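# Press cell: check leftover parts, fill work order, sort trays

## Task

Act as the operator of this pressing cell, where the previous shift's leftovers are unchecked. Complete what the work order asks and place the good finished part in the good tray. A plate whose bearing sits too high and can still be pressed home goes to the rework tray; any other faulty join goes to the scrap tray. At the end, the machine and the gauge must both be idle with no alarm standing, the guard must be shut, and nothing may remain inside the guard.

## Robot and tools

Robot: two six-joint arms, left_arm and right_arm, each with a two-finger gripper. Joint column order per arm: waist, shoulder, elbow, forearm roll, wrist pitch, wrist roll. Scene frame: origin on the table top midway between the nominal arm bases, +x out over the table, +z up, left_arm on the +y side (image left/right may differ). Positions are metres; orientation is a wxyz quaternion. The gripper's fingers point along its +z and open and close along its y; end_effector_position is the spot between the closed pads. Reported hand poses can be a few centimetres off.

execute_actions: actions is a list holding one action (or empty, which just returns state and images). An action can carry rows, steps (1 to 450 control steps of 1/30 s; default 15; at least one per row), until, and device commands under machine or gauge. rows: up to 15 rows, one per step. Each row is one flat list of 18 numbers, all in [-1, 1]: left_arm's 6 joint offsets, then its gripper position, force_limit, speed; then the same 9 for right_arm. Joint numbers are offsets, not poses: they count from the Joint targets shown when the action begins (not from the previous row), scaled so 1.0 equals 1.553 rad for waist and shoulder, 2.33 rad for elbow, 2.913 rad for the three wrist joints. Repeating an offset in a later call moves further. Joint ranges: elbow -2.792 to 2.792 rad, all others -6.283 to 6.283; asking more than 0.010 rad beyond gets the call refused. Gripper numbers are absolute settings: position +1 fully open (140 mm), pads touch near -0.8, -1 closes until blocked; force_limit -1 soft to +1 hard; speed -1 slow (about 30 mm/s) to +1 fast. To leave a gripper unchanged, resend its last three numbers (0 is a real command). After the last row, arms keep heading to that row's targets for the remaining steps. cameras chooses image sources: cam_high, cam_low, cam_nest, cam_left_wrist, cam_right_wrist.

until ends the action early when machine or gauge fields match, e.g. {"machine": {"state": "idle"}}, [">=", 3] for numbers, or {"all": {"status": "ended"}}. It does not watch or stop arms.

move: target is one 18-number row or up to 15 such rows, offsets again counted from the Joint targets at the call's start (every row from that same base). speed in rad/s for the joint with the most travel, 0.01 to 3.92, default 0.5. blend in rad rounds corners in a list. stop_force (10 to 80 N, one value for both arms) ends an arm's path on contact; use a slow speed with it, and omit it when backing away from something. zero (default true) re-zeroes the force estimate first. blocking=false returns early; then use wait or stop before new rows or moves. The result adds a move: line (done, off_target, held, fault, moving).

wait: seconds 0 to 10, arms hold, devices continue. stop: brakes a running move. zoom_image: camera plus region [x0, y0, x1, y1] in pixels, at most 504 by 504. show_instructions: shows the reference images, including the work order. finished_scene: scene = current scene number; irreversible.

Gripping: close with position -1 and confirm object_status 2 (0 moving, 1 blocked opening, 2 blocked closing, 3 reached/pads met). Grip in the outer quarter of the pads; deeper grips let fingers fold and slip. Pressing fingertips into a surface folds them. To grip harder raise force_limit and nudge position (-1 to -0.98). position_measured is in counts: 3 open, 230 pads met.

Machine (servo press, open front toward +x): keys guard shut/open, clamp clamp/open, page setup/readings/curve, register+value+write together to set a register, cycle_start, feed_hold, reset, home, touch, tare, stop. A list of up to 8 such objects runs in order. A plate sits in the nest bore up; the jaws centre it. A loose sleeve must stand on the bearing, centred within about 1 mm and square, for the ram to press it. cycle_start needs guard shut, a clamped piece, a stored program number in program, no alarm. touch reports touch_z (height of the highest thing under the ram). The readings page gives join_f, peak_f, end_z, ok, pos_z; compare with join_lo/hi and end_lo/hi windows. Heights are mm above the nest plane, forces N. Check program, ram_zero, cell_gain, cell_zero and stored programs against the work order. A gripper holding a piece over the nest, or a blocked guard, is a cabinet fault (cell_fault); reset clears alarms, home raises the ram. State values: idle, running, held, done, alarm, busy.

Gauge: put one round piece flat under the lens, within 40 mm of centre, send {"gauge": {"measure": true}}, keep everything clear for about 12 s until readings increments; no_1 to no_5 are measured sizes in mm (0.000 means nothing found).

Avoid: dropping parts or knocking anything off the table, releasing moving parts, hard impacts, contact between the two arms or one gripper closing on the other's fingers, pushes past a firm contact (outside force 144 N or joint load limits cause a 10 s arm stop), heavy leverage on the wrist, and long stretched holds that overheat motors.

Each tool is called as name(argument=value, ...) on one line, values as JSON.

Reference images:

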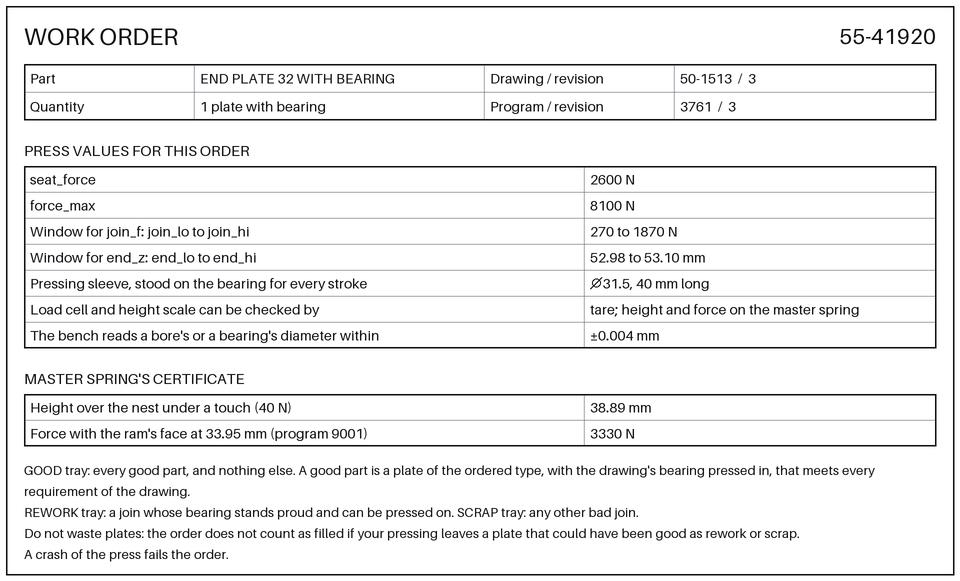

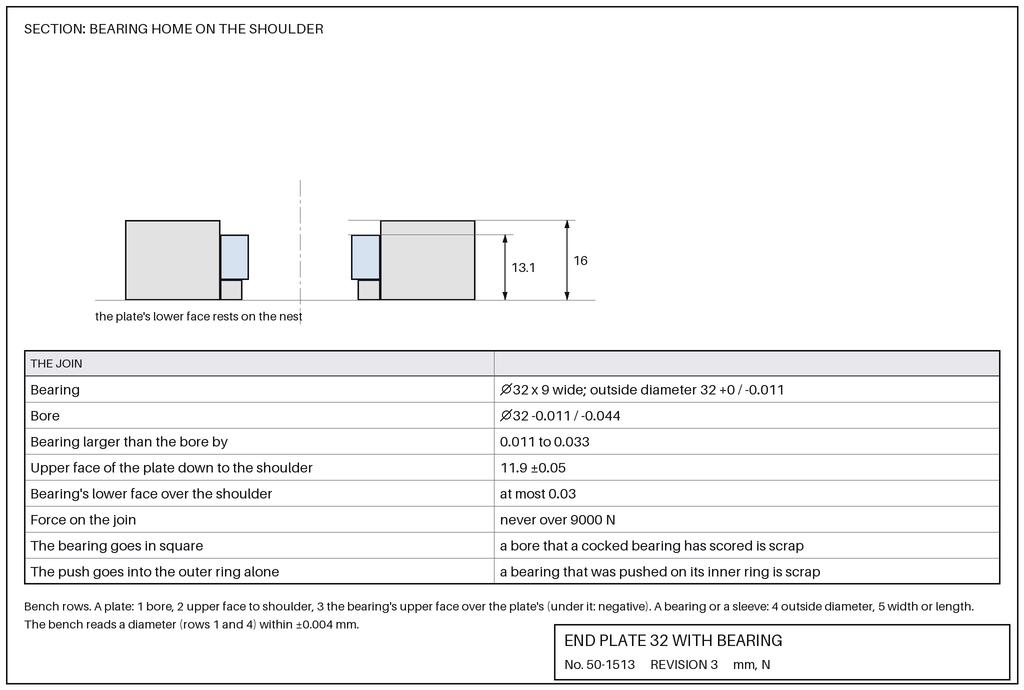

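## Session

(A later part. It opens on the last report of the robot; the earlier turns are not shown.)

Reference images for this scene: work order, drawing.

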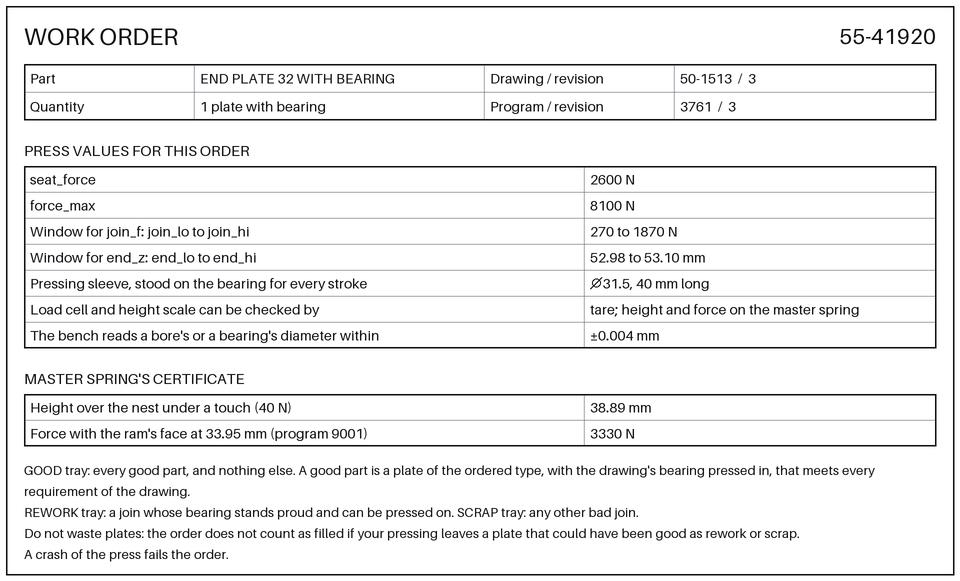

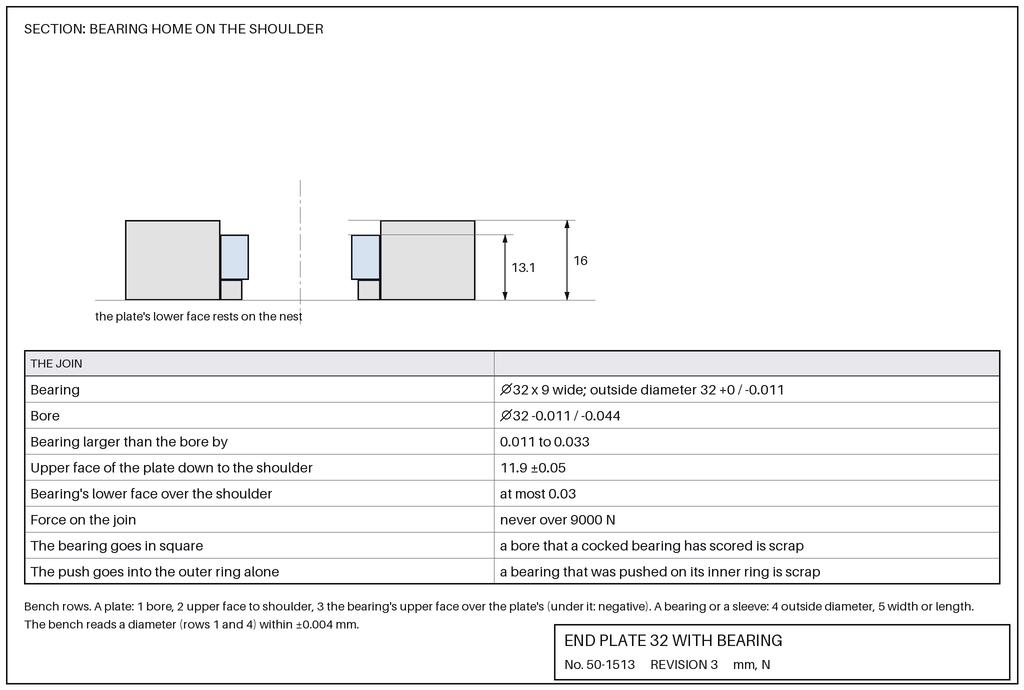

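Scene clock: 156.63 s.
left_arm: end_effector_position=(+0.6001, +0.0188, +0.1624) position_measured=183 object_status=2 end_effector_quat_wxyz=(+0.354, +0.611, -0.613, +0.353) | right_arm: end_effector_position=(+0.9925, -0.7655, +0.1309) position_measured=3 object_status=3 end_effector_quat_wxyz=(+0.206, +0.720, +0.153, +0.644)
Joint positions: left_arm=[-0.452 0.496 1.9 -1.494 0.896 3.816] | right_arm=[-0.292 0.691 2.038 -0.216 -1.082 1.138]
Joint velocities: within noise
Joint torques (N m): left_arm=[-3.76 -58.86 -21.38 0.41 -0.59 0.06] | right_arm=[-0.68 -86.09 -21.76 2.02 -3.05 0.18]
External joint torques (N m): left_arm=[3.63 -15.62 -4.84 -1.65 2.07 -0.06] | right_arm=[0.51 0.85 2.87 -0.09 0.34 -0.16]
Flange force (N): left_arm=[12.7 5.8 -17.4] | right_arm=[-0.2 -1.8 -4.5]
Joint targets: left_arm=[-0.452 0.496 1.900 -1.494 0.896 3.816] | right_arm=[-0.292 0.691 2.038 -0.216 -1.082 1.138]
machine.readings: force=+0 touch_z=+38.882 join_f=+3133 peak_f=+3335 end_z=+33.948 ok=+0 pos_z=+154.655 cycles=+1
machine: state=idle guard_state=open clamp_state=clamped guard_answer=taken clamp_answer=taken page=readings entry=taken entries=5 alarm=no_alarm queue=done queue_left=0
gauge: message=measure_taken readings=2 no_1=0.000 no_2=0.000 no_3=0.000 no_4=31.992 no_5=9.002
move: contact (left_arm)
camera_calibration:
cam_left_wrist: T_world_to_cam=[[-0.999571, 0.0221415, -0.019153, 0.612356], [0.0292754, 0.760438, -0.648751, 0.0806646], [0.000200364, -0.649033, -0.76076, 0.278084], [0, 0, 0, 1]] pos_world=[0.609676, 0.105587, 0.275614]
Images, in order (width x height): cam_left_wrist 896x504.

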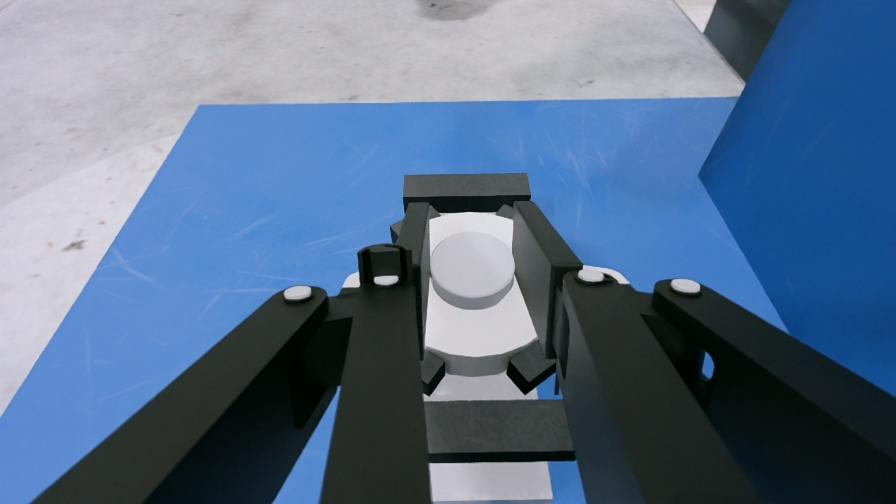

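move(target=[[0,-0.0008,-0.00018,0.00046,0.00005,-0.00074,-1,-0.1,-1,0,0,0,0,0,0,1,1,1],[-0.0006,-0.00093,-0.00003,0.0002,-0.00017,-0.00069,-1,-0.1,-1,0,0,0,0,0,0,1,1,1]], speed=[0.02,0.02], cameras=["cam_left_wrist"])

zoom_image(camera="cam_left_wrist", region=[425, 225, 525, 325])

move(target=[0,0.0018,0.00042,-0.00105,-0.00011,0.00165,-1,-0.1,-1,0,0,0,0,0,0,1,1,1], speed=0.012, stop_force=10, cameras=["cam_left_wrist"])

zoom_image(camera="cam_left_wrist", region=[425, 225, 525, 325])

Scene clock: 158.57 s.
left_arm: end_effector_position=(+0.5997, +0.0183, +0.1635) position_measured=183 object_status=2 end_effector_quat_wxyz=(+0.354, +0.611, -0.613, +0.353) | right_arm: end_effector_position=(+0.9925, -0.7655, +0.1309) position_measured=3 object_status=3 end_effector_quat_wxyz=(+0.206, +0.720, +0.153, +0.644)
Joint positions: left_arm=[-0.453 0.494 1.899 -1.493 0.896 3.814] | right_arm=[-0.292 0.691 2.038 -0.216 -1.082 1.138]
Joint velocities: within noise
Joint torques (N m): left_arm=[1.27 -70.86 -25.73 -0.94 1.81 0.07] | right_arm=[-1.23 -86.56 -21.6 2.1 -3.02 0.15]
External joint torques (N m): left_arm=[-1.37 -3.81 -0.54 -0.3 -0.32 -0.07] | right_arm=[1.03 1.65 2.82 -0.17 0.31 -0.13]
Flange force (N): left_arm=[4.6 4.3 -1.4] | right_arm=[-1.0 -2.9 -3.6]
Joint targets: left_arm=[-0.453 0.494 1.899 -1.493 0.896 3.814] | right_arm=[-0.292 0.691 2.038 -0.216 -1.082 1.138]
machine.readings: force=+0 touch_z=+38.882 join_f=+3133 peak_f=+3335 end_z=+33.948 ok=+0 pos_z=+154.655 cycles=+1
machine: state=idle guard_state=open clamp_state=clamped guard_answer=taken clamp_answer=taken page=readings entry=taken entries=5 alarm=no_alarm queue=done queue_left=0
gauge: message=measure_taken readings=2 no_1=0.000 no_2=0.000 no_3=0.000 no_4=31.992 no_5=9.002
move: done
camera_calibration:
cam_left_wrist: T_world_to_cam=[[-0.999571, 0.0222092, -0.019074, 0.611957], [0.0292755, 0.760527, -0.648646, 0.0816667], [0.000100391, -0.648926, -0.760851, 0.278594], [0, 0, 0, 1]] pos_world=[0.609276, 0.105086, 0.276614]
Images, in order (width x height): cam_left_wrist 896x504.

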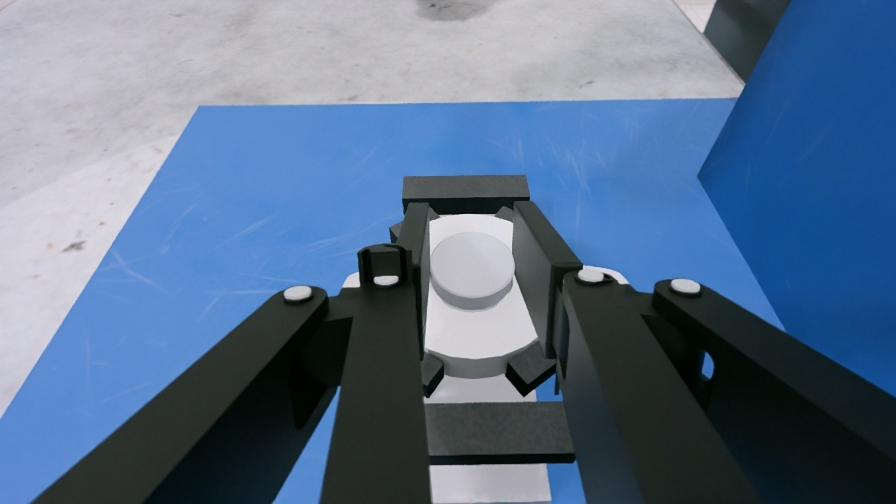

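Scaled by 5.040.

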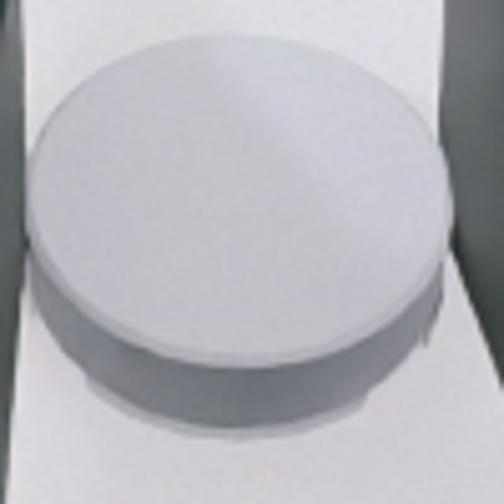

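Scene clock: 159.37 s.
left_arm: end_effector_position=(+0.5998, +0.0183, +0.1625) position_measured=183 object_status=2 end_effector_quat_wxyz=(+0.354, +0.611, -0.613, +0.354) | right_arm: end_effector_position=(+0.9925, -0.7655, +0.1309) position_measured=3 object_status=3 end_effector_quat_wxyz=(+0.206, +0.720, +0.153, +0.644)
Joint positions: left_arm=[-0.453 0.495 1.9 -1.495 0.895 3.817] | right_arm=[-0.292 0.691 2.038 -0.216 -1.082 1.138]
Joint velocities: within noise
Joint torques (N m): left_arm=[-3.31 -60.09 -22.14 0.2 -0.31 0.08] | right_arm=[-0.73 -86.39 -21.51 2.11 -3.02 0.13]
External joint torques (N m): left_arm=[3.19 -14.52 -4.06 -1.44 1.8 -0.09] | right_arm=[0.52 1.38 2.55 -0.18 0.3 -0.11]
Flange force (N): left_arm=[11.8 6.3 -16.2] | right_arm=[-1.1 -1.9 -3.4]
Joint targets: left_arm=[-0.453 0.495 1.900 -1.495 0.895 3.817] | right_arm=[-0.292 0.691 2.038 -0.216 -1.082 1.138]
machine.readings: force=+0 touch_z=+38.882 join_f=+3133 peak_f=+3335 end_z=+33.948 ok=+0 pos_z=+154.655 cycles=+1
machine: state=idle guard_state=open clamp_state=clamped guard_answer=taken clamp_answer=taken page=readings entry=taken entries=5 alarm=no_alarm queue=done queue_left=0
gauge: message=measure_taken readings=2 no_1=0.000 no_2=0.000 no_3=0.000 no_4=31.992 no_5=9.002
move: contact (left_arm)
camera_calibration:
cam_left_wrist: T_world_to_cam=[[-0.999568, 0.0221497, -0.0192966, 0.612004], [0.0293748, 0.760346, -0.648854, 0.0810341], [0.000300163, -0.649141, -0.760668, 0.277685], [0, 0, 0, 1]] pos_world=[0.609276, 0.105087, 0.275615]
Images, in order (width x height): cam_left_wrist 896x504.

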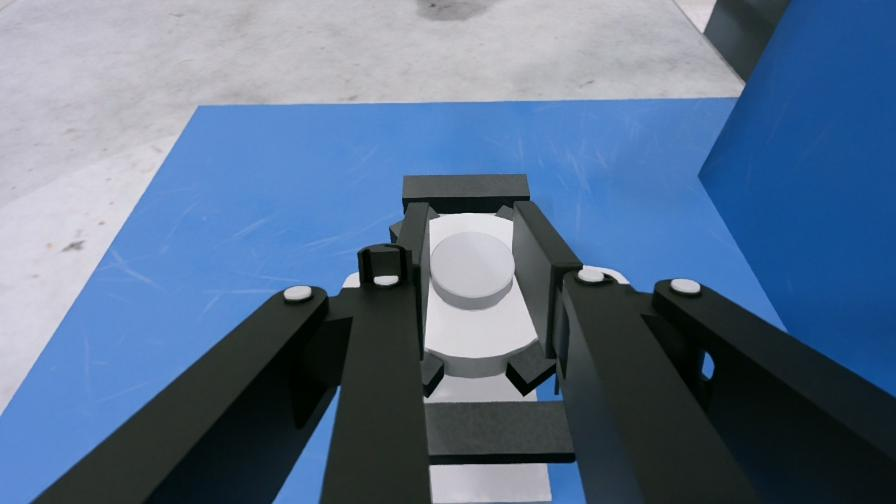

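Scaled by 5.040.

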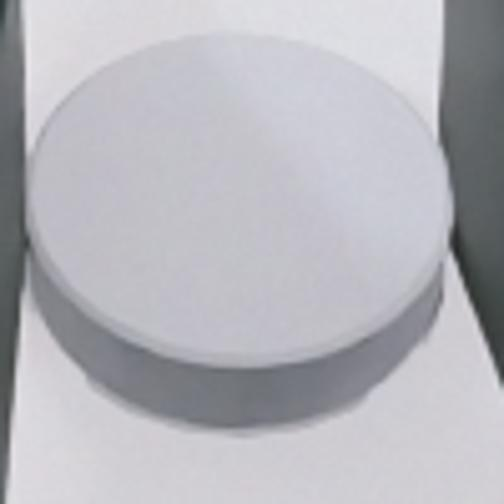

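move(target=[[0,-0.0008,-0.00018,0.00046,0.00005,-0.00074,-1,-0.1,-1,0,0,0,0,0,0,1,1,1],[0.00026,-0.00084,-0.00014,0.00048,0.00012,-0.00067,-1,-0.1,-1,0,0,0,0,0,0,1,1,1]], speed=[0.02,0.02], cameras=[])

move(target=[0,0.0018,0.00042,-0.00105,-0.00011,0.00165,-1,-0.1,-1,0,0,0,0,0,0,1,1,1], speed=0.012, stop_force=10, cameras=["cam_left_wrist"])

zoom_image(camera="cam_left_wrist", region=[425, 225, 525, 325])

Scene clock: 161.53 s.
left_arm: end_effector_position=(+0.5998, +0.0185, +0.1635) position_measured=183 object_status=2 end_effector_quat_wxyz=(+0.354, +0.611, -0.613, +0.354) | right_arm: end_effector_position=(+0.9925, -0.7655, +0.1309) position_measured=3 object_status=3 end_effector_quat_wxyz=(+0.206, +0.720, +0.153, +0.644)
Joint positions: left_arm=[-0.453 0.494 1.9 -1.493 0.896 3.815] | right_arm=[-0.292 0.691 2.038 -0.216 -1.082 1.138]
Joint velocities: within noise
Joint torques (N m): left_arm=[1.94 -70.47 -25.84 -1.03 1.75 0.04] | right_arm=[-0.82 -86.39 -21.69 2.04 -3.07 0.21]
External joint torques (N m): left_arm=[-2.11 -3.83 -0.36 -0.22 -0.27 -0.04] | right_arm=[0.64 1.27 2.79 -0.11 0.36 -0.19]
Flange force (N): left_arm=[5.0 5.1 -0.8] | right_arm=[-0.6 -2.2 -3.9]
Joint targets: left_arm=[-0.453 0.494 1.900 -1.493 0.896 3.815] | right_arm=[-0.292 0.691 2.038 -0.216 -1.082 1.138]
machine.readings: force=+0 touch_z=+38.882 join_f=+3133 peak_f=+3335 end_z=+33.948 ok=+0 pos_z=+154.655 cycles=+1
machine: state=idle guard_state=open clamp_state=clamped guard_answer=taken clamp_answer=taken page=readings entry=taken entries=5 alarm=no_alarm queue=done queue_left=0
gauge: message=measure_taken readings=2 no_1=0.000 no_2=0.000 no_3=0.000 no_4=31.992 no_5=9.002
move: done
No camera images: "cameras" was empty.

Scene clock: 162.37 s.
left_arm: end_effector_position=(+0.5999, +0.0185, +0.1624) position_measured=183 object_status=2 end_effector_quat_wxyz=(+0.354, +0.611, -0.613, +0.354) | right_arm: end_effector_position=(+0.9925, -0.7655, +0.1309) position_measured=3 object_status=3 end_effector_quat_wxyz=(+0.206, +0.720, +0.153, +0.644)
Joint positions: left_arm=[-0.453 0.496 1.9 -1.495 0.896 3.818] | right_arm=[-0.292 0.691 2.038 -0.216 -1.082 1.138]
Joint velocities: within noise
Joint torques (N m): left_arm=[0 -59.69 -21.61 0.5 -1.35 0.15] | right_arm=[-0.78 -86.35 -21.46 2.03 -3.05 0.18]
External joint torques (N m): left_arm=[-0.14 -14.79 -4.61 -1.75 2.83 -0.15] | right_arm=[0.54 1.61 2.57 -0.08 0.35 -0.16]
Flange force (N): left_arm=[14.2 7.5 -12.9] | right_arm=[-1.2 -2.2 -3.2]
Joint targets: left_arm=[-0.453 0.496 1.900 -1.495 0.896 3.818] | right_arm=[-0.292 0.691 2.038 -0.216 -1.082 1.138]
machine.readings: force=+0 touch_z=+38.882 join_f=+3133 peak_f=+3335 end_z=+33.948 ok=+0 pos_z=+154.655 cycles=+1
machine: state=idle guard_state=open clamp_state=clamped guard_answer=taken clamp_answer=taken page=readings entry=taken entries=5 alarm=no_alarm queue=done queue_left=0
gauge: message=measure_taken readings=2 no_1=0.000 no_2=0.000 no_3=0.000 no_4=31.992 no_5=9.002
move: contact (left_arm)
camera_calibration:
cam_left_wrist: T_world_to_cam=[[-0.999565, 0.0220257, -0.0195988, 0.61219], [0.0294768, 0.760117, -0.649118, 0.080773], [0.000600065, -0.649413, -0.760435, 0.277586], [0, 0, 0, 1]] pos_world=[0.609376, 0.105387, 0.275516]
Images, in order (width x height): cam_left_wrist 896x504.

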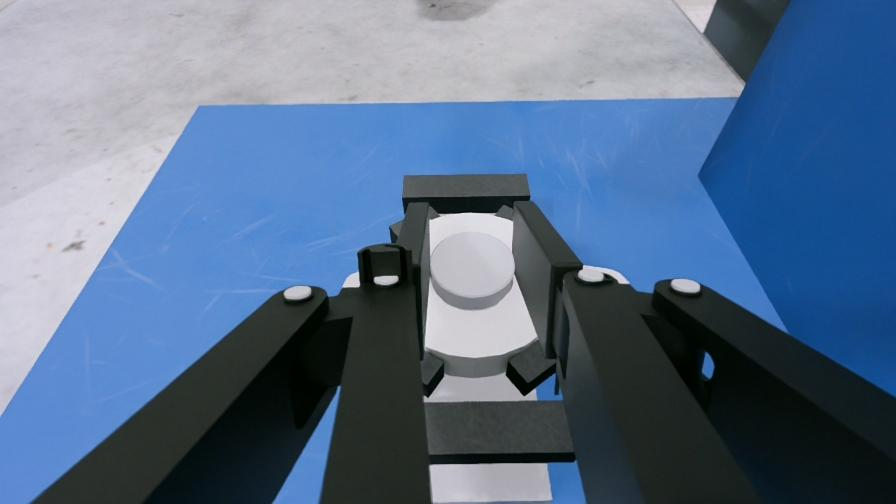

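Scaled by 5.040.

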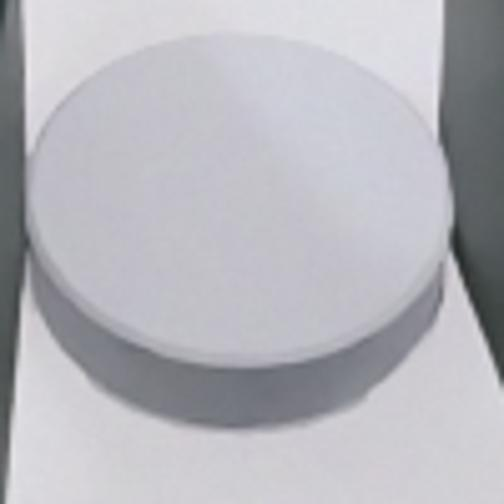

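zoom_image(camera="cam_left_wrist", region=[425, 275, 525, 315])

zoom_image(camera="cam_left_wrist", region=[490, 265, 530, 305])

zoom_image(camera="cam_left_wrist", region=[420, 265, 460, 305])

Scaled by 5.040.

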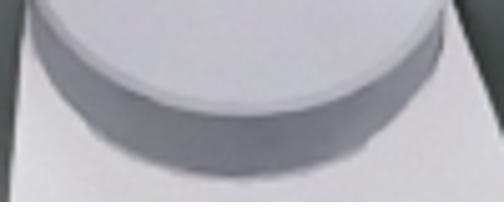

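Scaled by 12.600.

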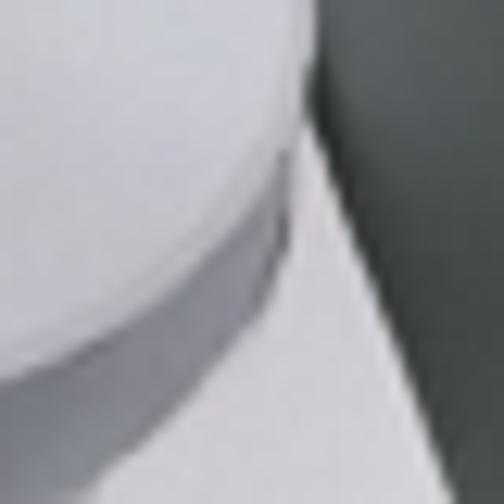

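Scaled by 12.600.

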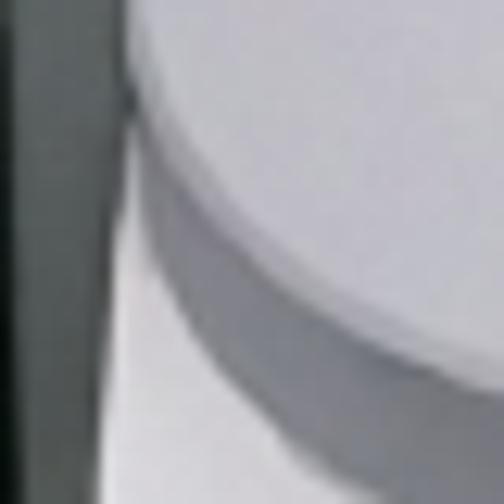

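move(target=[[0,-0.0008,-0.00018,0.00046,0.00005,-0.00074,-1,-0.1,-1,0,0,0,0,0,0,1,1,1],[0.00003,-0.00093,-0.00003,0.00042,0.00006,-0.00067,-1,-0.1,-1,0,0,0,0,0,0,1,1,1]], speed=[0.02,0.02], cameras=[])

move(target=[0,0.0018,0.00042,-0.00105,-0.00011,0.00165,-1,-0.1,-1,0,0,0,0,0,0,1,1,1], speed=0.012, stop_force=10, cameras=["cam_left_wrist"])

zoom_image(camera="cam_left_wrist", region=[425, 225, 525, 325])

Scene clock: 166.40 s.
left_arm: end_effector_position=(+0.5997, +0.0186, +0.1634) position_measured=183 object_status=2 end_effector_quat_wxyz=(+0.354, +0.611, -0.613, +0.354) | right_arm: end_effector_position=(+0.9925, -0.7655, +0.1309) position_measured=3 object_status=3 end_effector_quat_wxyz=(+0.206, +0.720, +0.153, +0.644)
Joint positions: left_arm=[-0.453 0.494 1.9 -1.494 0.896 3.816] | right_arm=[-0.292 0.691 2.038 -0.216 -1.082 1.138]
Joint velocities: within noise
Joint torques (N m): left_arm=[1.38 -70.76 -26.08 -1 1.7 0.07] | right_arm=[-0.67 -86.64 -21.6 2.1 -3.03 0.14]
External joint torques (N m): left_arm=[-1.53 -3.45 -0.1 -0.24 -0.22 -0.07] | right_arm=[0.47 1.54 2.64 -0.16 0.32 -0.12]
Flange force (N): left_arm=[4.1 4.8 -1.3] | right_arm=[-1.3 -2.0 -3.5]
Joint targets: left_arm=[-0.453 0.494 1.900 -1.494 0.896 3.816] | right_arm=[-0.292 0.691 2.038 -0.216 -1.082 1.138]
machine.readings: force=+0 touch_z=+38.882 join_f=+3133 peak_f=+3335 end_z=+33.948 ok=+0 pos_z=+154.655 cycles=+1
machine: state=idle guard_state=open clamp_state=clamped guard_answer=taken clamp_answer=taken page=readings entry=taken entries=5 alarm=no_alarm queue=done queue_left=0
gauge: message=measure_taken readings=2 no_1=0.000 no_2=0.000 no_3=0.000 no_4=31.992 no_5=9.002
move: done
No camera images: "cameras" was empty.

Scene clock: 167.23 s.
left_arm: end_effector_position=(+0.5998, +0.0186, +0.1624) position_measured=183 object_status=2 end_effector_quat_wxyz=(+0.354, +0.611, -0.613, +0.354) | right_arm: end_effector_position=(+0.9925, -0.7655, +0.1309) position_measured=3 object_status=3 end_effector_quat_wxyz=(+0.206, +0.720, +0.153, +0.644)
Joint positions: left_arm=[-0.453 0.496 1.9 -1.496 0.896 3.819] | right_arm=[-0.292 0.691 2.038 -0.216 -1.082 1.138]
Joint velocities: within noise
Joint torques (N m): left_arm=[-2.52 -58.14 -21.66 0.35 -1.38 0.09] | right_arm=[-0.89 -86.23 -21.75 2.14 -3.05 0.18]
External joint torques (N m): left_arm=[2.37 -16.07 -4.37 -1.59 2.87 -0.09] | right_arm=[0.71 1.11 2.87 -0.2 0.34 -0.15]
Flange force (N): left_arm=[13.5 7.5 -17.4] | right_arm=[-0.4 -2.0 -4.2]
Joint targets: left_arm=[-0.453 0.496 1.900 -1.496 0.896 3.819] | right_arm=[-0.292 0.691 2.038 -0.216 -1.082 1.138]
machine.readings: force=+0 touch_z=+38.882 join_f=+3133 peak_f=+3335 end_z=+33.948 ok=+0 pos_z=+154.655 cycles=+1
machine: state=idle guard_state=open clamp_state=clamped guard_answer=taken clamp_answer=taken page=readings entry=taken entries=5 alarm=no_alarm queue=done queue_left=0
gauge: message=measure_taken readings=2 no_1=0.000 no_2=0.000 no_3=0.000 no_4=31.992 no_5=9.002
move: contact (left_arm)
camera_calibration:
cam_left_wrist: T_world_to_cam=[[-0.999562, 0.0220946, -0.0196706, 0.611998], [0.0295761, 0.759889, -0.649379, 0.0807387], [0.000599703, -0.649677, -0.76021, 0.277618], [0, 0, 0, 1]] pos_world=[0.609176, 0.105488, 0.275516]
Images, in order (width x height): cam_left_wrist 896x504.

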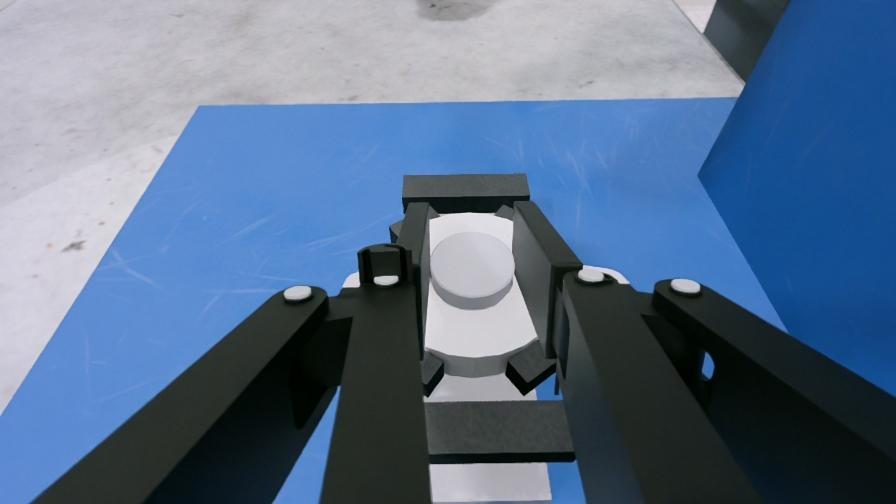

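Scaled by 5.040.

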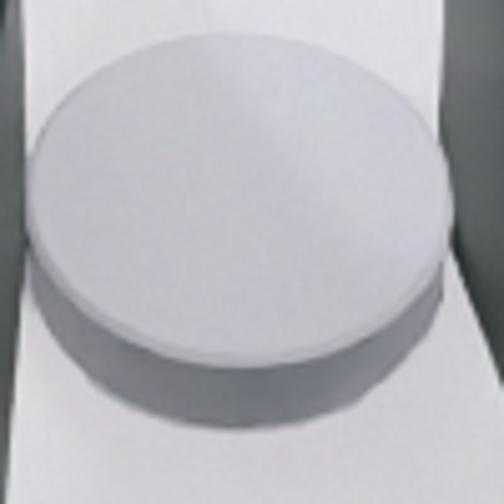

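move(target=[[0,-0.0008,-0.00018,0.00046,0.00005,-0.00074,-1,-0.1,-1,0,0,0,0,0,0,1,1,1],[-0.00056,-0.00086,-0.00011,0.00024,-0.00015,-0.00073,-1,-0.1,-1,0,0,0,0,0,0,1,1,1]], speed=[0.02,0.02], cameras=["cam_left_wrist"])

zoom_image(camera="cam_left_wrist", region=[425, 225, 525, 325])

move(target=[0,0.0018,0.00042,-0.00105,-0.00011,0.00165,-1,-0.1,-1,0,0,0,0,0,0,1,1,1], speed=0.012, stop_force=10, cameras=["cam_left_wrist"])

zoom_image(camera="cam_left_wrist", region=[425, 225, 525, 325])

Scene clock: 171.40 s.
left_arm: end_effector_position=(+0.5995, +0.0181, +0.1634) position_measured=183 object_status=2 end_effector_quat_wxyz=(+0.354, +0.611, -0.613, +0.354) | right_arm: end_effector_position=(+0.9925, -0.7655, +0.1309) position_measured=3 object_status=3 end_effector_quat_wxyz=(+0.206, +0.720, +0.153, +0.644)
Joint positions: left_arm=[-0.454 0.494 1.9 -1.495 0.896 3.816] | right_arm=[-0.292 0.691 2.038 -0.216 -1.082 1.138]
Joint velocities: within noise
Joint torques (N m): left_arm=[1.4 -70.98 -25.79 -1.06 1.8 0.09] | right_arm=[-0.68 -86.24 -21.55 2.06 -3.03 0.12]
External joint torques (N m): left_arm=[-1.51 -3.74 -0.57 -0.2 -0.31 -0.09] | right_arm=[0.5 1.15 2.67 -0.13 0.32 -0.09]
Flange force (N): left_arm=[4.8 4.2 -1.3] | right_arm=[-0.7 -1.8 -3.9]
Joint targets: left_arm=[-0.454 0.494 1.900 -1.495 0.896 3.816] | right_arm=[-0.292 0.691 2.038 -0.216 -1.082 1.138]
machine.readings: force=+0 touch_z=+38.882 join_f=+3133 peak_f=+3335 end_z=+33.948 ok=+0 pos_z=+154.655 cycles=+1
machine: state=idle guard_state=open clamp_state=clamped guard_answer=taken clamp_answer=taken page=readings entry=taken entries=5 alarm=no_alarm queue=done queue_left=0
gauge: message=measure_taken readings=2 no_1=0.000 no_2=0.000 no_3=0.000 no_4=31.992 no_5=9.002
move: done
camera_calibration:
cam_left_wrist: T_world_to_cam=[[-0.999559, 0.0221716, -0.0197339, 0.611738], [0.0296757, 0.759929, -0.649328, 0.0817739], [0.000599673, -0.649628, -0.760252, 0.277995], [0, 0, 0, 1]] pos_world=[0.608875, 0.104888, 0.276516]
Images, in order (width x height): cam_left_wrist 896x504.

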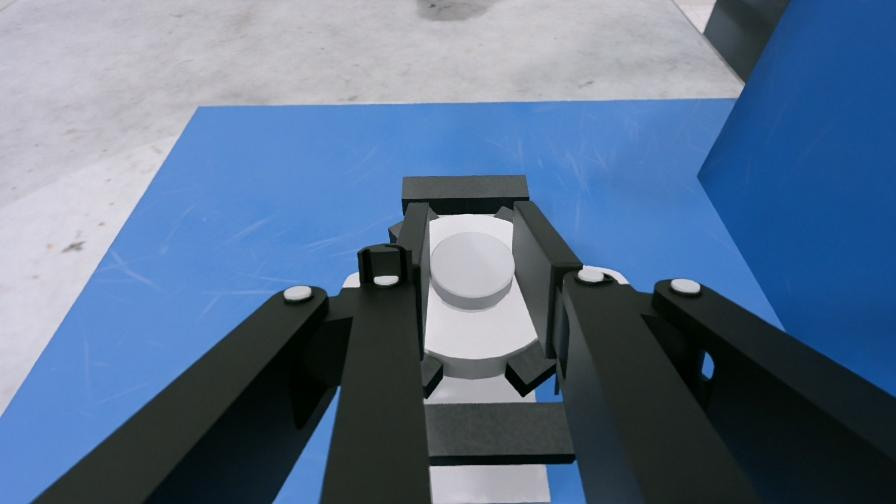

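Scaled by 5.040.

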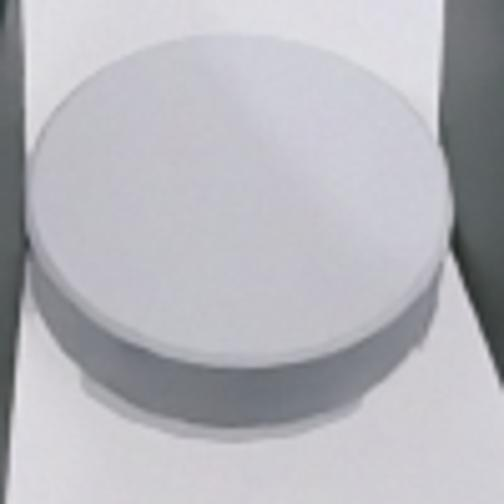

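Scene clock: 172.20 s.
left_arm: end_effector_position=(+0.5995, +0.0181, +0.1624) position_measured=183 object_status=2 end_effector_quat_wxyz=(+0.354, +0.611, -0.613, +0.354) | right_arm: end_effector_position=(+0.9925, -0.7655, +0.1309) position_measured=3 object_status=3 end_effector_quat_wxyz=(+0.206, +0.720, +0.153, +0.644)
Joint positions: left_arm=[-0.454 0.496 1.901 -1.497 0.895 3.819] | right_arm=[-0.292 0.691 2.038 -0.216 -1.082 1.138]
Joint velocities: within noise
Joint torques (N m): left_arm=[-3.83 -59.67 -21.59 0.4 -0.4 0.09] | right_arm=[-0.88 -86.58 -21.67 2.08 -3.03 0.17]
External joint torques (N m): left_arm=[3.73 -15.16 -4.66 -1.66 1.9 -0.09] | right_arm=[0.65 1.82 2.8 -0.15 0.32 -0.15]
Flange force (N): left_arm=[12.3 5.7 -17.0] | right_arm=[-1.5 -2.5 -3.5]
Joint targets: left_arm=[-0.454 0.496 1.901 -1.497 0.895 3.819] | right_arm=[-0.292 0.691 2.038 -0.216 -1.082 1.138]
machine.readings: force=+0 touch_z=+38.882 join_f=+3133 peak_f=+3335 end_z=+33.948 ok=+0 pos_z=+154.655 cycles=+1
machine: state=idle guard_state=open clamp_state=clamped guard_answer=taken clamp_answer=taken page=readings entry=taken entries=5 alarm=no_alarm queue=done queue_left=0
gauge: message=measure_taken readings=2 no_1=0.000 no_2=0.000 no_3=0.000 no_4=31.992 no_5=9.002
move: contact (left_arm)
camera_calibration:
cam_left_wrist: T_world_to_cam=[[-0.999562, 0.0219607, -0.0198277, 0.611769], [0.0295765, 0.759752, -0.64954, 0.0812619], [0.000799806, -0.649842, -0.760069, 0.277085], [0, 0, 0, 1]] pos_world=[0.608876, 0.104888, 0.275517]
Images, in order (width x height): cam_left_wrist 896x504.

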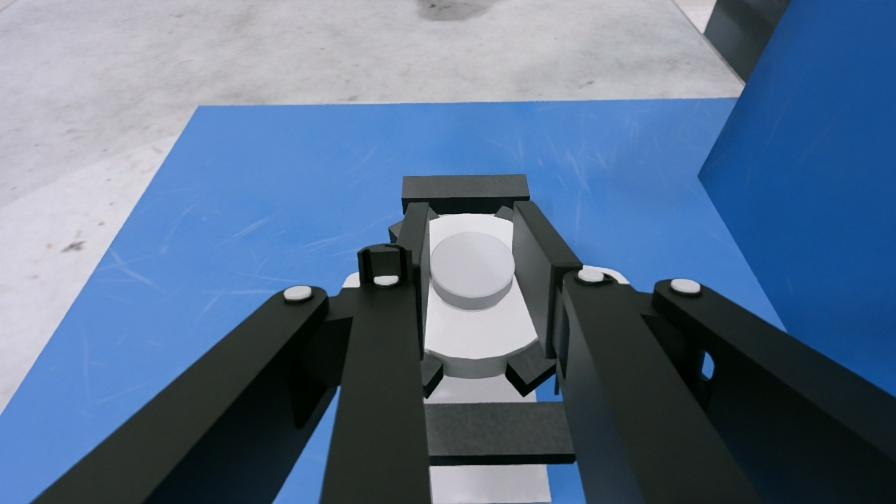

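Scaled by 5.040.

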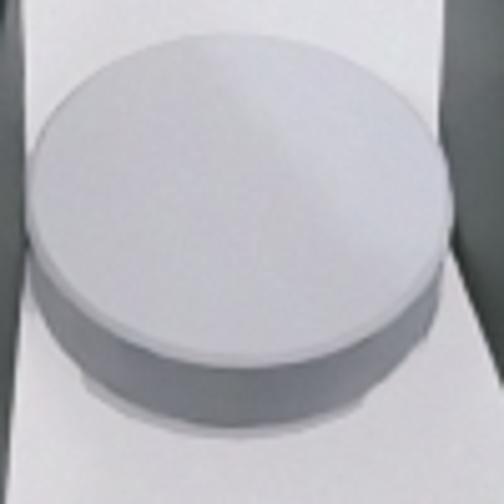

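move(target=[0,-0.0072,-0.00166,0.0041,0.00046,-0.0066,-1,-0.1,-1,0,0,0,0,0,0,1,1,1], speed=0.03, cameras=["cam_left_wrist","cam_nest"])

zoom_image(camera="cam_left_wrist", region=[400, 200, 560, 400])

zoom_image(camera="cam_left_wrist", region=[425, 225, 525, 325])

zoom_image(camera="cam_nest", region=[320, 190, 460, 320])

Scene clock: 176.10 s.
left_arm: end_effector_position=(+0.5995, +0.0180, +0.1715) position_measured=183 object_status=2 end_effector_quat_wxyz=(+0.354, +0.611, -0.613, +0.354) | right_arm: end_effector_position=(+0.9925, -0.7655, +0.1309) position_measured=3 object_status=3 end_effector_quat_wxyz=(+0.206, +0.720, +0.153, +0.644)
Joint positions: left_arm=[-0.454 0.484 1.897 -1.485 0.897 3.8] | right_arm=[-0.292 0.691 2.038 -0.216 -1.082 1.138]
Joint velocities: within noise
Joint torques (N m): left_arm=[1.28 -70.2 -26.22 -0.96 1.75 0.06] | right_arm=[-0.86 -86.63 -21.61 2.08 -3 0.18]
External joint torques (N m): left_arm=[-1.44 -3.47 -0.28 -0.27 -0.3 -0.06] | right_arm=[0.67 1.35 2.65 -0.13 0.28 -0.15]
Flange force (N): left_arm=[4.1 4.5 -1.2] | right_arm=[-0.9 -2.2 -3.6]
Joint targets: left_arm=[-0.454 0.484 1.897 -1.485 0.897 3.800] | right_arm=[-0.292 0.691 2.038 -0.216 -1.082 1.138]
machine.readings: force=+0 touch_z=+38.882 join_f=+3133 peak_f=+3335 end_z=+33.948 ok=+0 pos_z=+154.655 cycles=+1
machine: state=idle guard_state=open clamp_state=clamped guard_answer=taken clamp_answer=taken page=readings entry=taken entries=5 alarm=no_alarm queue=done queue_left=0
gauge: message=measure_taken readings=2 no_1=0.000 no_2=0.000 no_3=0.000 no_4=31.992 no_5=9.002
move: done
camera_calibration:
cam_left_wrist: T_world_to_cam=[[-0.999559, 0.0221002, -0.0198184, 0.611928], [0.0296766, 0.759698, -0.649598, 0.0870691], [0.000699746, -0.6499, -0.760019, 0.283979], [0, 0, 0, 1]] pos_world=[0.608875, 0.104888, 0.284517]
Images, in order (width x height): cam_nest 896x504, cam_left_wrist 896x504.

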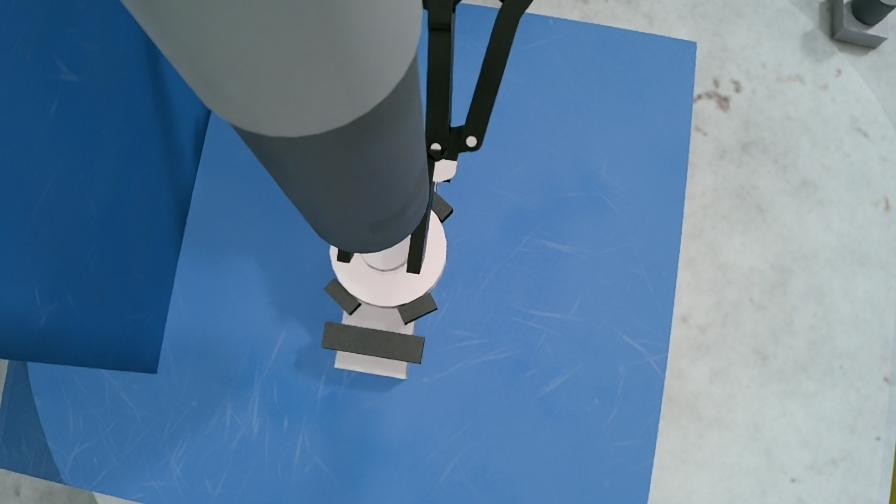

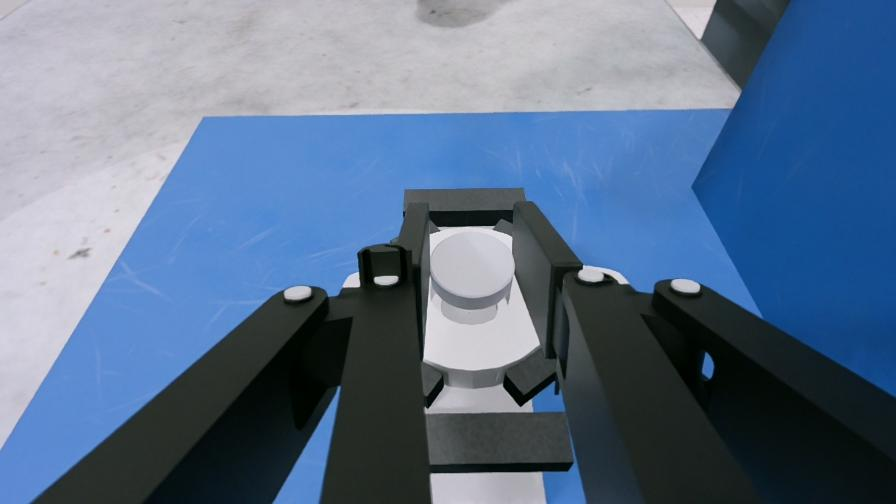

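Scaled by 2.520.

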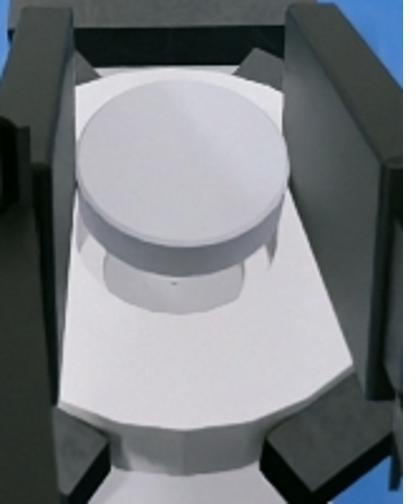

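Scaled by 5.040.

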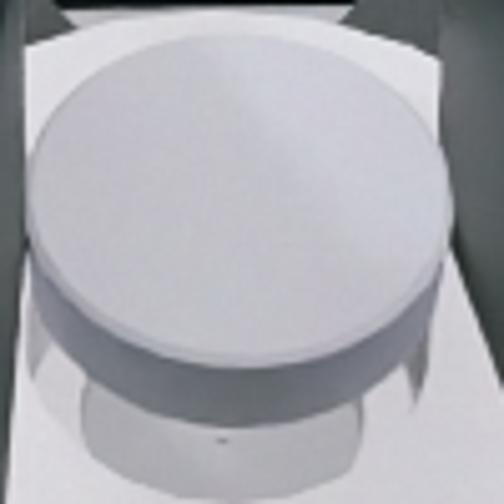

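Scaled by 3.600.

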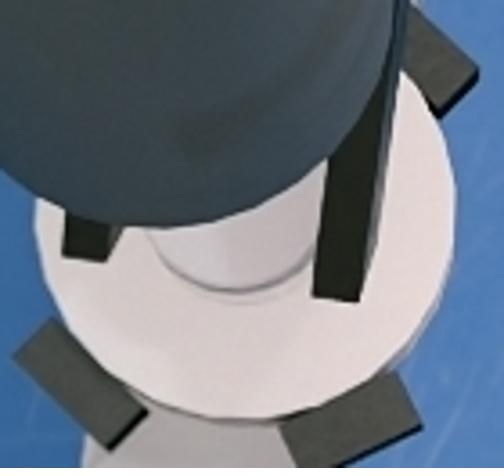

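move(target=[-0.00184,0.00105,-0.00125,-0.00033,-0.00063,-0.00062,-1,-0.1,-1,0,0,0,0,0,0,1,1,1], speed=0.03, cameras=["cam_left_wrist","cam_nest"])

zoom_image(camera="cam_left_wrist", region=[425, 235, 525, 335])

zoom_image(camera="cam_nest", region=[320, 190, 460, 320])

Scene clock: 180.07 s.
left_arm: end_effector_position=(+0.6000, +0.0156, +0.1715) position_measured=183 object_status=2 end_effector_quat_wxyz=(+0.354, +0.611, -0.613, +0.354) | right_arm: end_effector_position=(+0.9925, -0.7655, +0.1309) position_measured=3 object_status=3 end_effector_quat_wxyz=(+0.206, +0.720, +0.153, +0.644)
Joint positions: left_arm=[-0.456 0.486 1.894 -1.486 0.895 3.798] | right_arm=[-0.292 0.691 2.038 -0.216 -1.082 1.138]
Joint velocities: within noise
Joint torques (N m): left_arm=[1.2 -70.2 -26.34 -1.02 1.76 0.02] | right_arm=[-1.25 -86.68 -21.71 2.11 -3.04 0.18]
External joint torques (N m): left_arm=[-1.3 -4.18 -0.32 -0.22 -0.31 -0.02] | right_arm=[1.06 1.7 2.81 -0.17 0.33 -0.16]
Flange force (N): left_arm=[4.6 5.1 -2.1] | right_arm=[-1.0 -3.0 -3.5]
Joint targets: left_arm=[-0.456 0.486 1.894 -1.486 0.895 3.798] | right_arm=[-0.292 0.691 2.038 -0.216 -1.082 1.138]
machine.readings: force=+0 touch_z=+38.882 join_f=+3133 peak_f=+3335 end_z=+33.948 ok=+0 pos_z=+154.655 cycles=+1
machine: state=idle guard_state=open clamp_state=clamped guard_answer=taken clamp_answer=taken page=readings entry=taken entries=5 alarm=no_alarm queue=done queue_left=0
gauge: message=measure_taken readings=2 no_1=0.000 no_2=0.000 no_3=0.000 no_4=31.992 no_5=9.002
move: done
camera_calibration:
cam_left_wrist: T_world_to_cam=[[-0.999559, 0.0220989, -0.0198197, 0.612483], [0.0296765, 0.759656, -0.649647, 0.0889609], [0.00069961, -0.649949, -0.759977, 0.282488], [0, 0, 0, 1]] pos_world=[0.609375, 0.102488, 0.284617]
Images, in order (width x height): cam_nest 896x504, cam_left_wrist 896x504.

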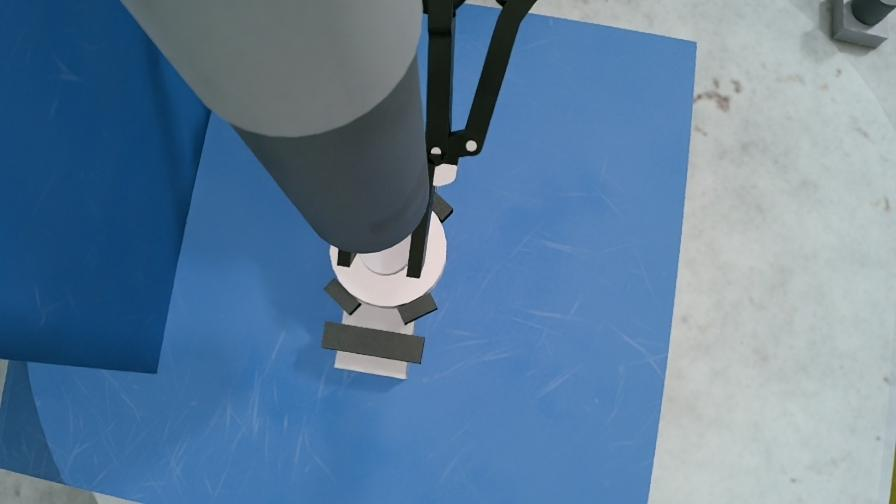

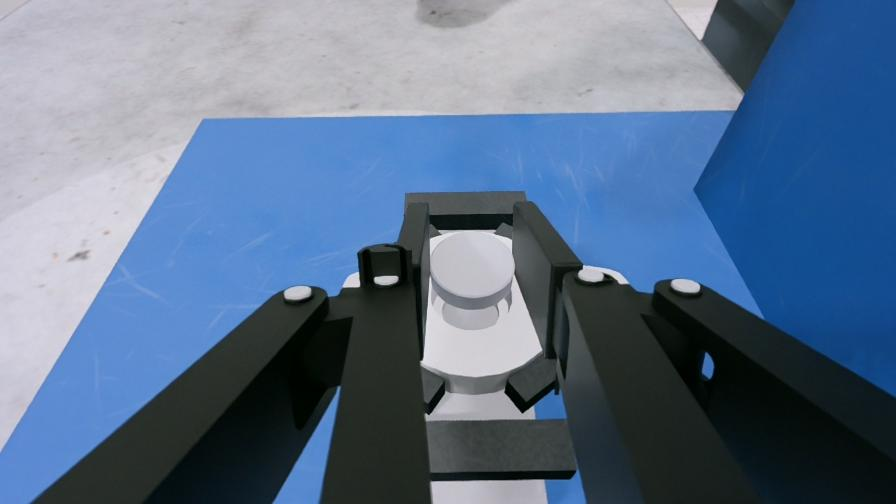

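Scaled by 5.040.

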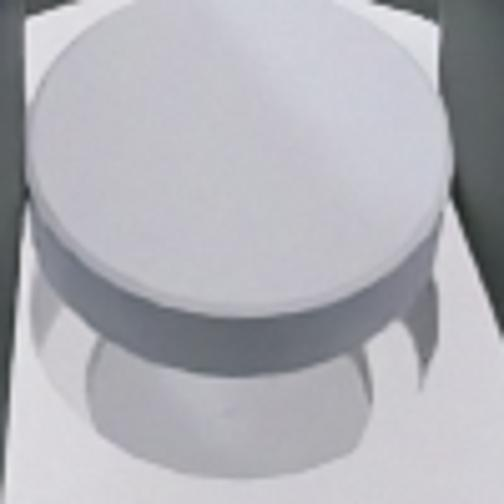

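Scaled by 3.600.

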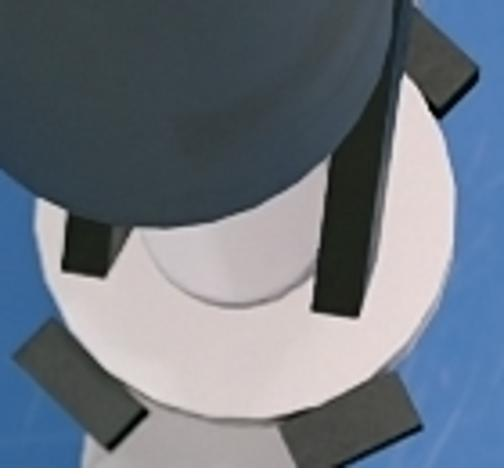

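zoom_image(camera="cam_left_wrist", region=[425, 280, 475, 340])

zoom_image(camera="cam_left_wrist", region=[475, 280, 525, 340])

Scaled by 8.400.

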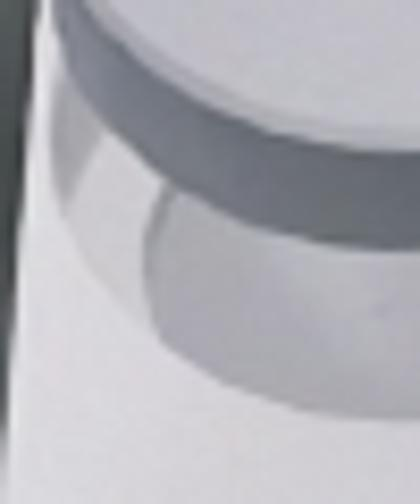

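Scaled by 8.400.

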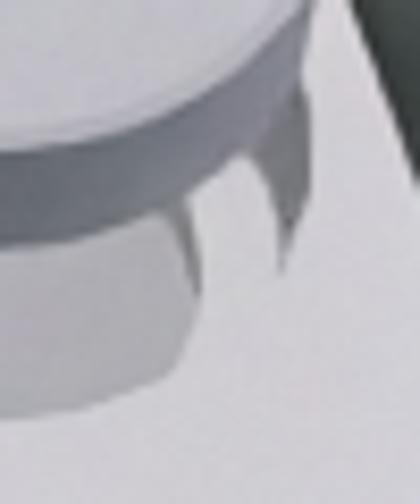

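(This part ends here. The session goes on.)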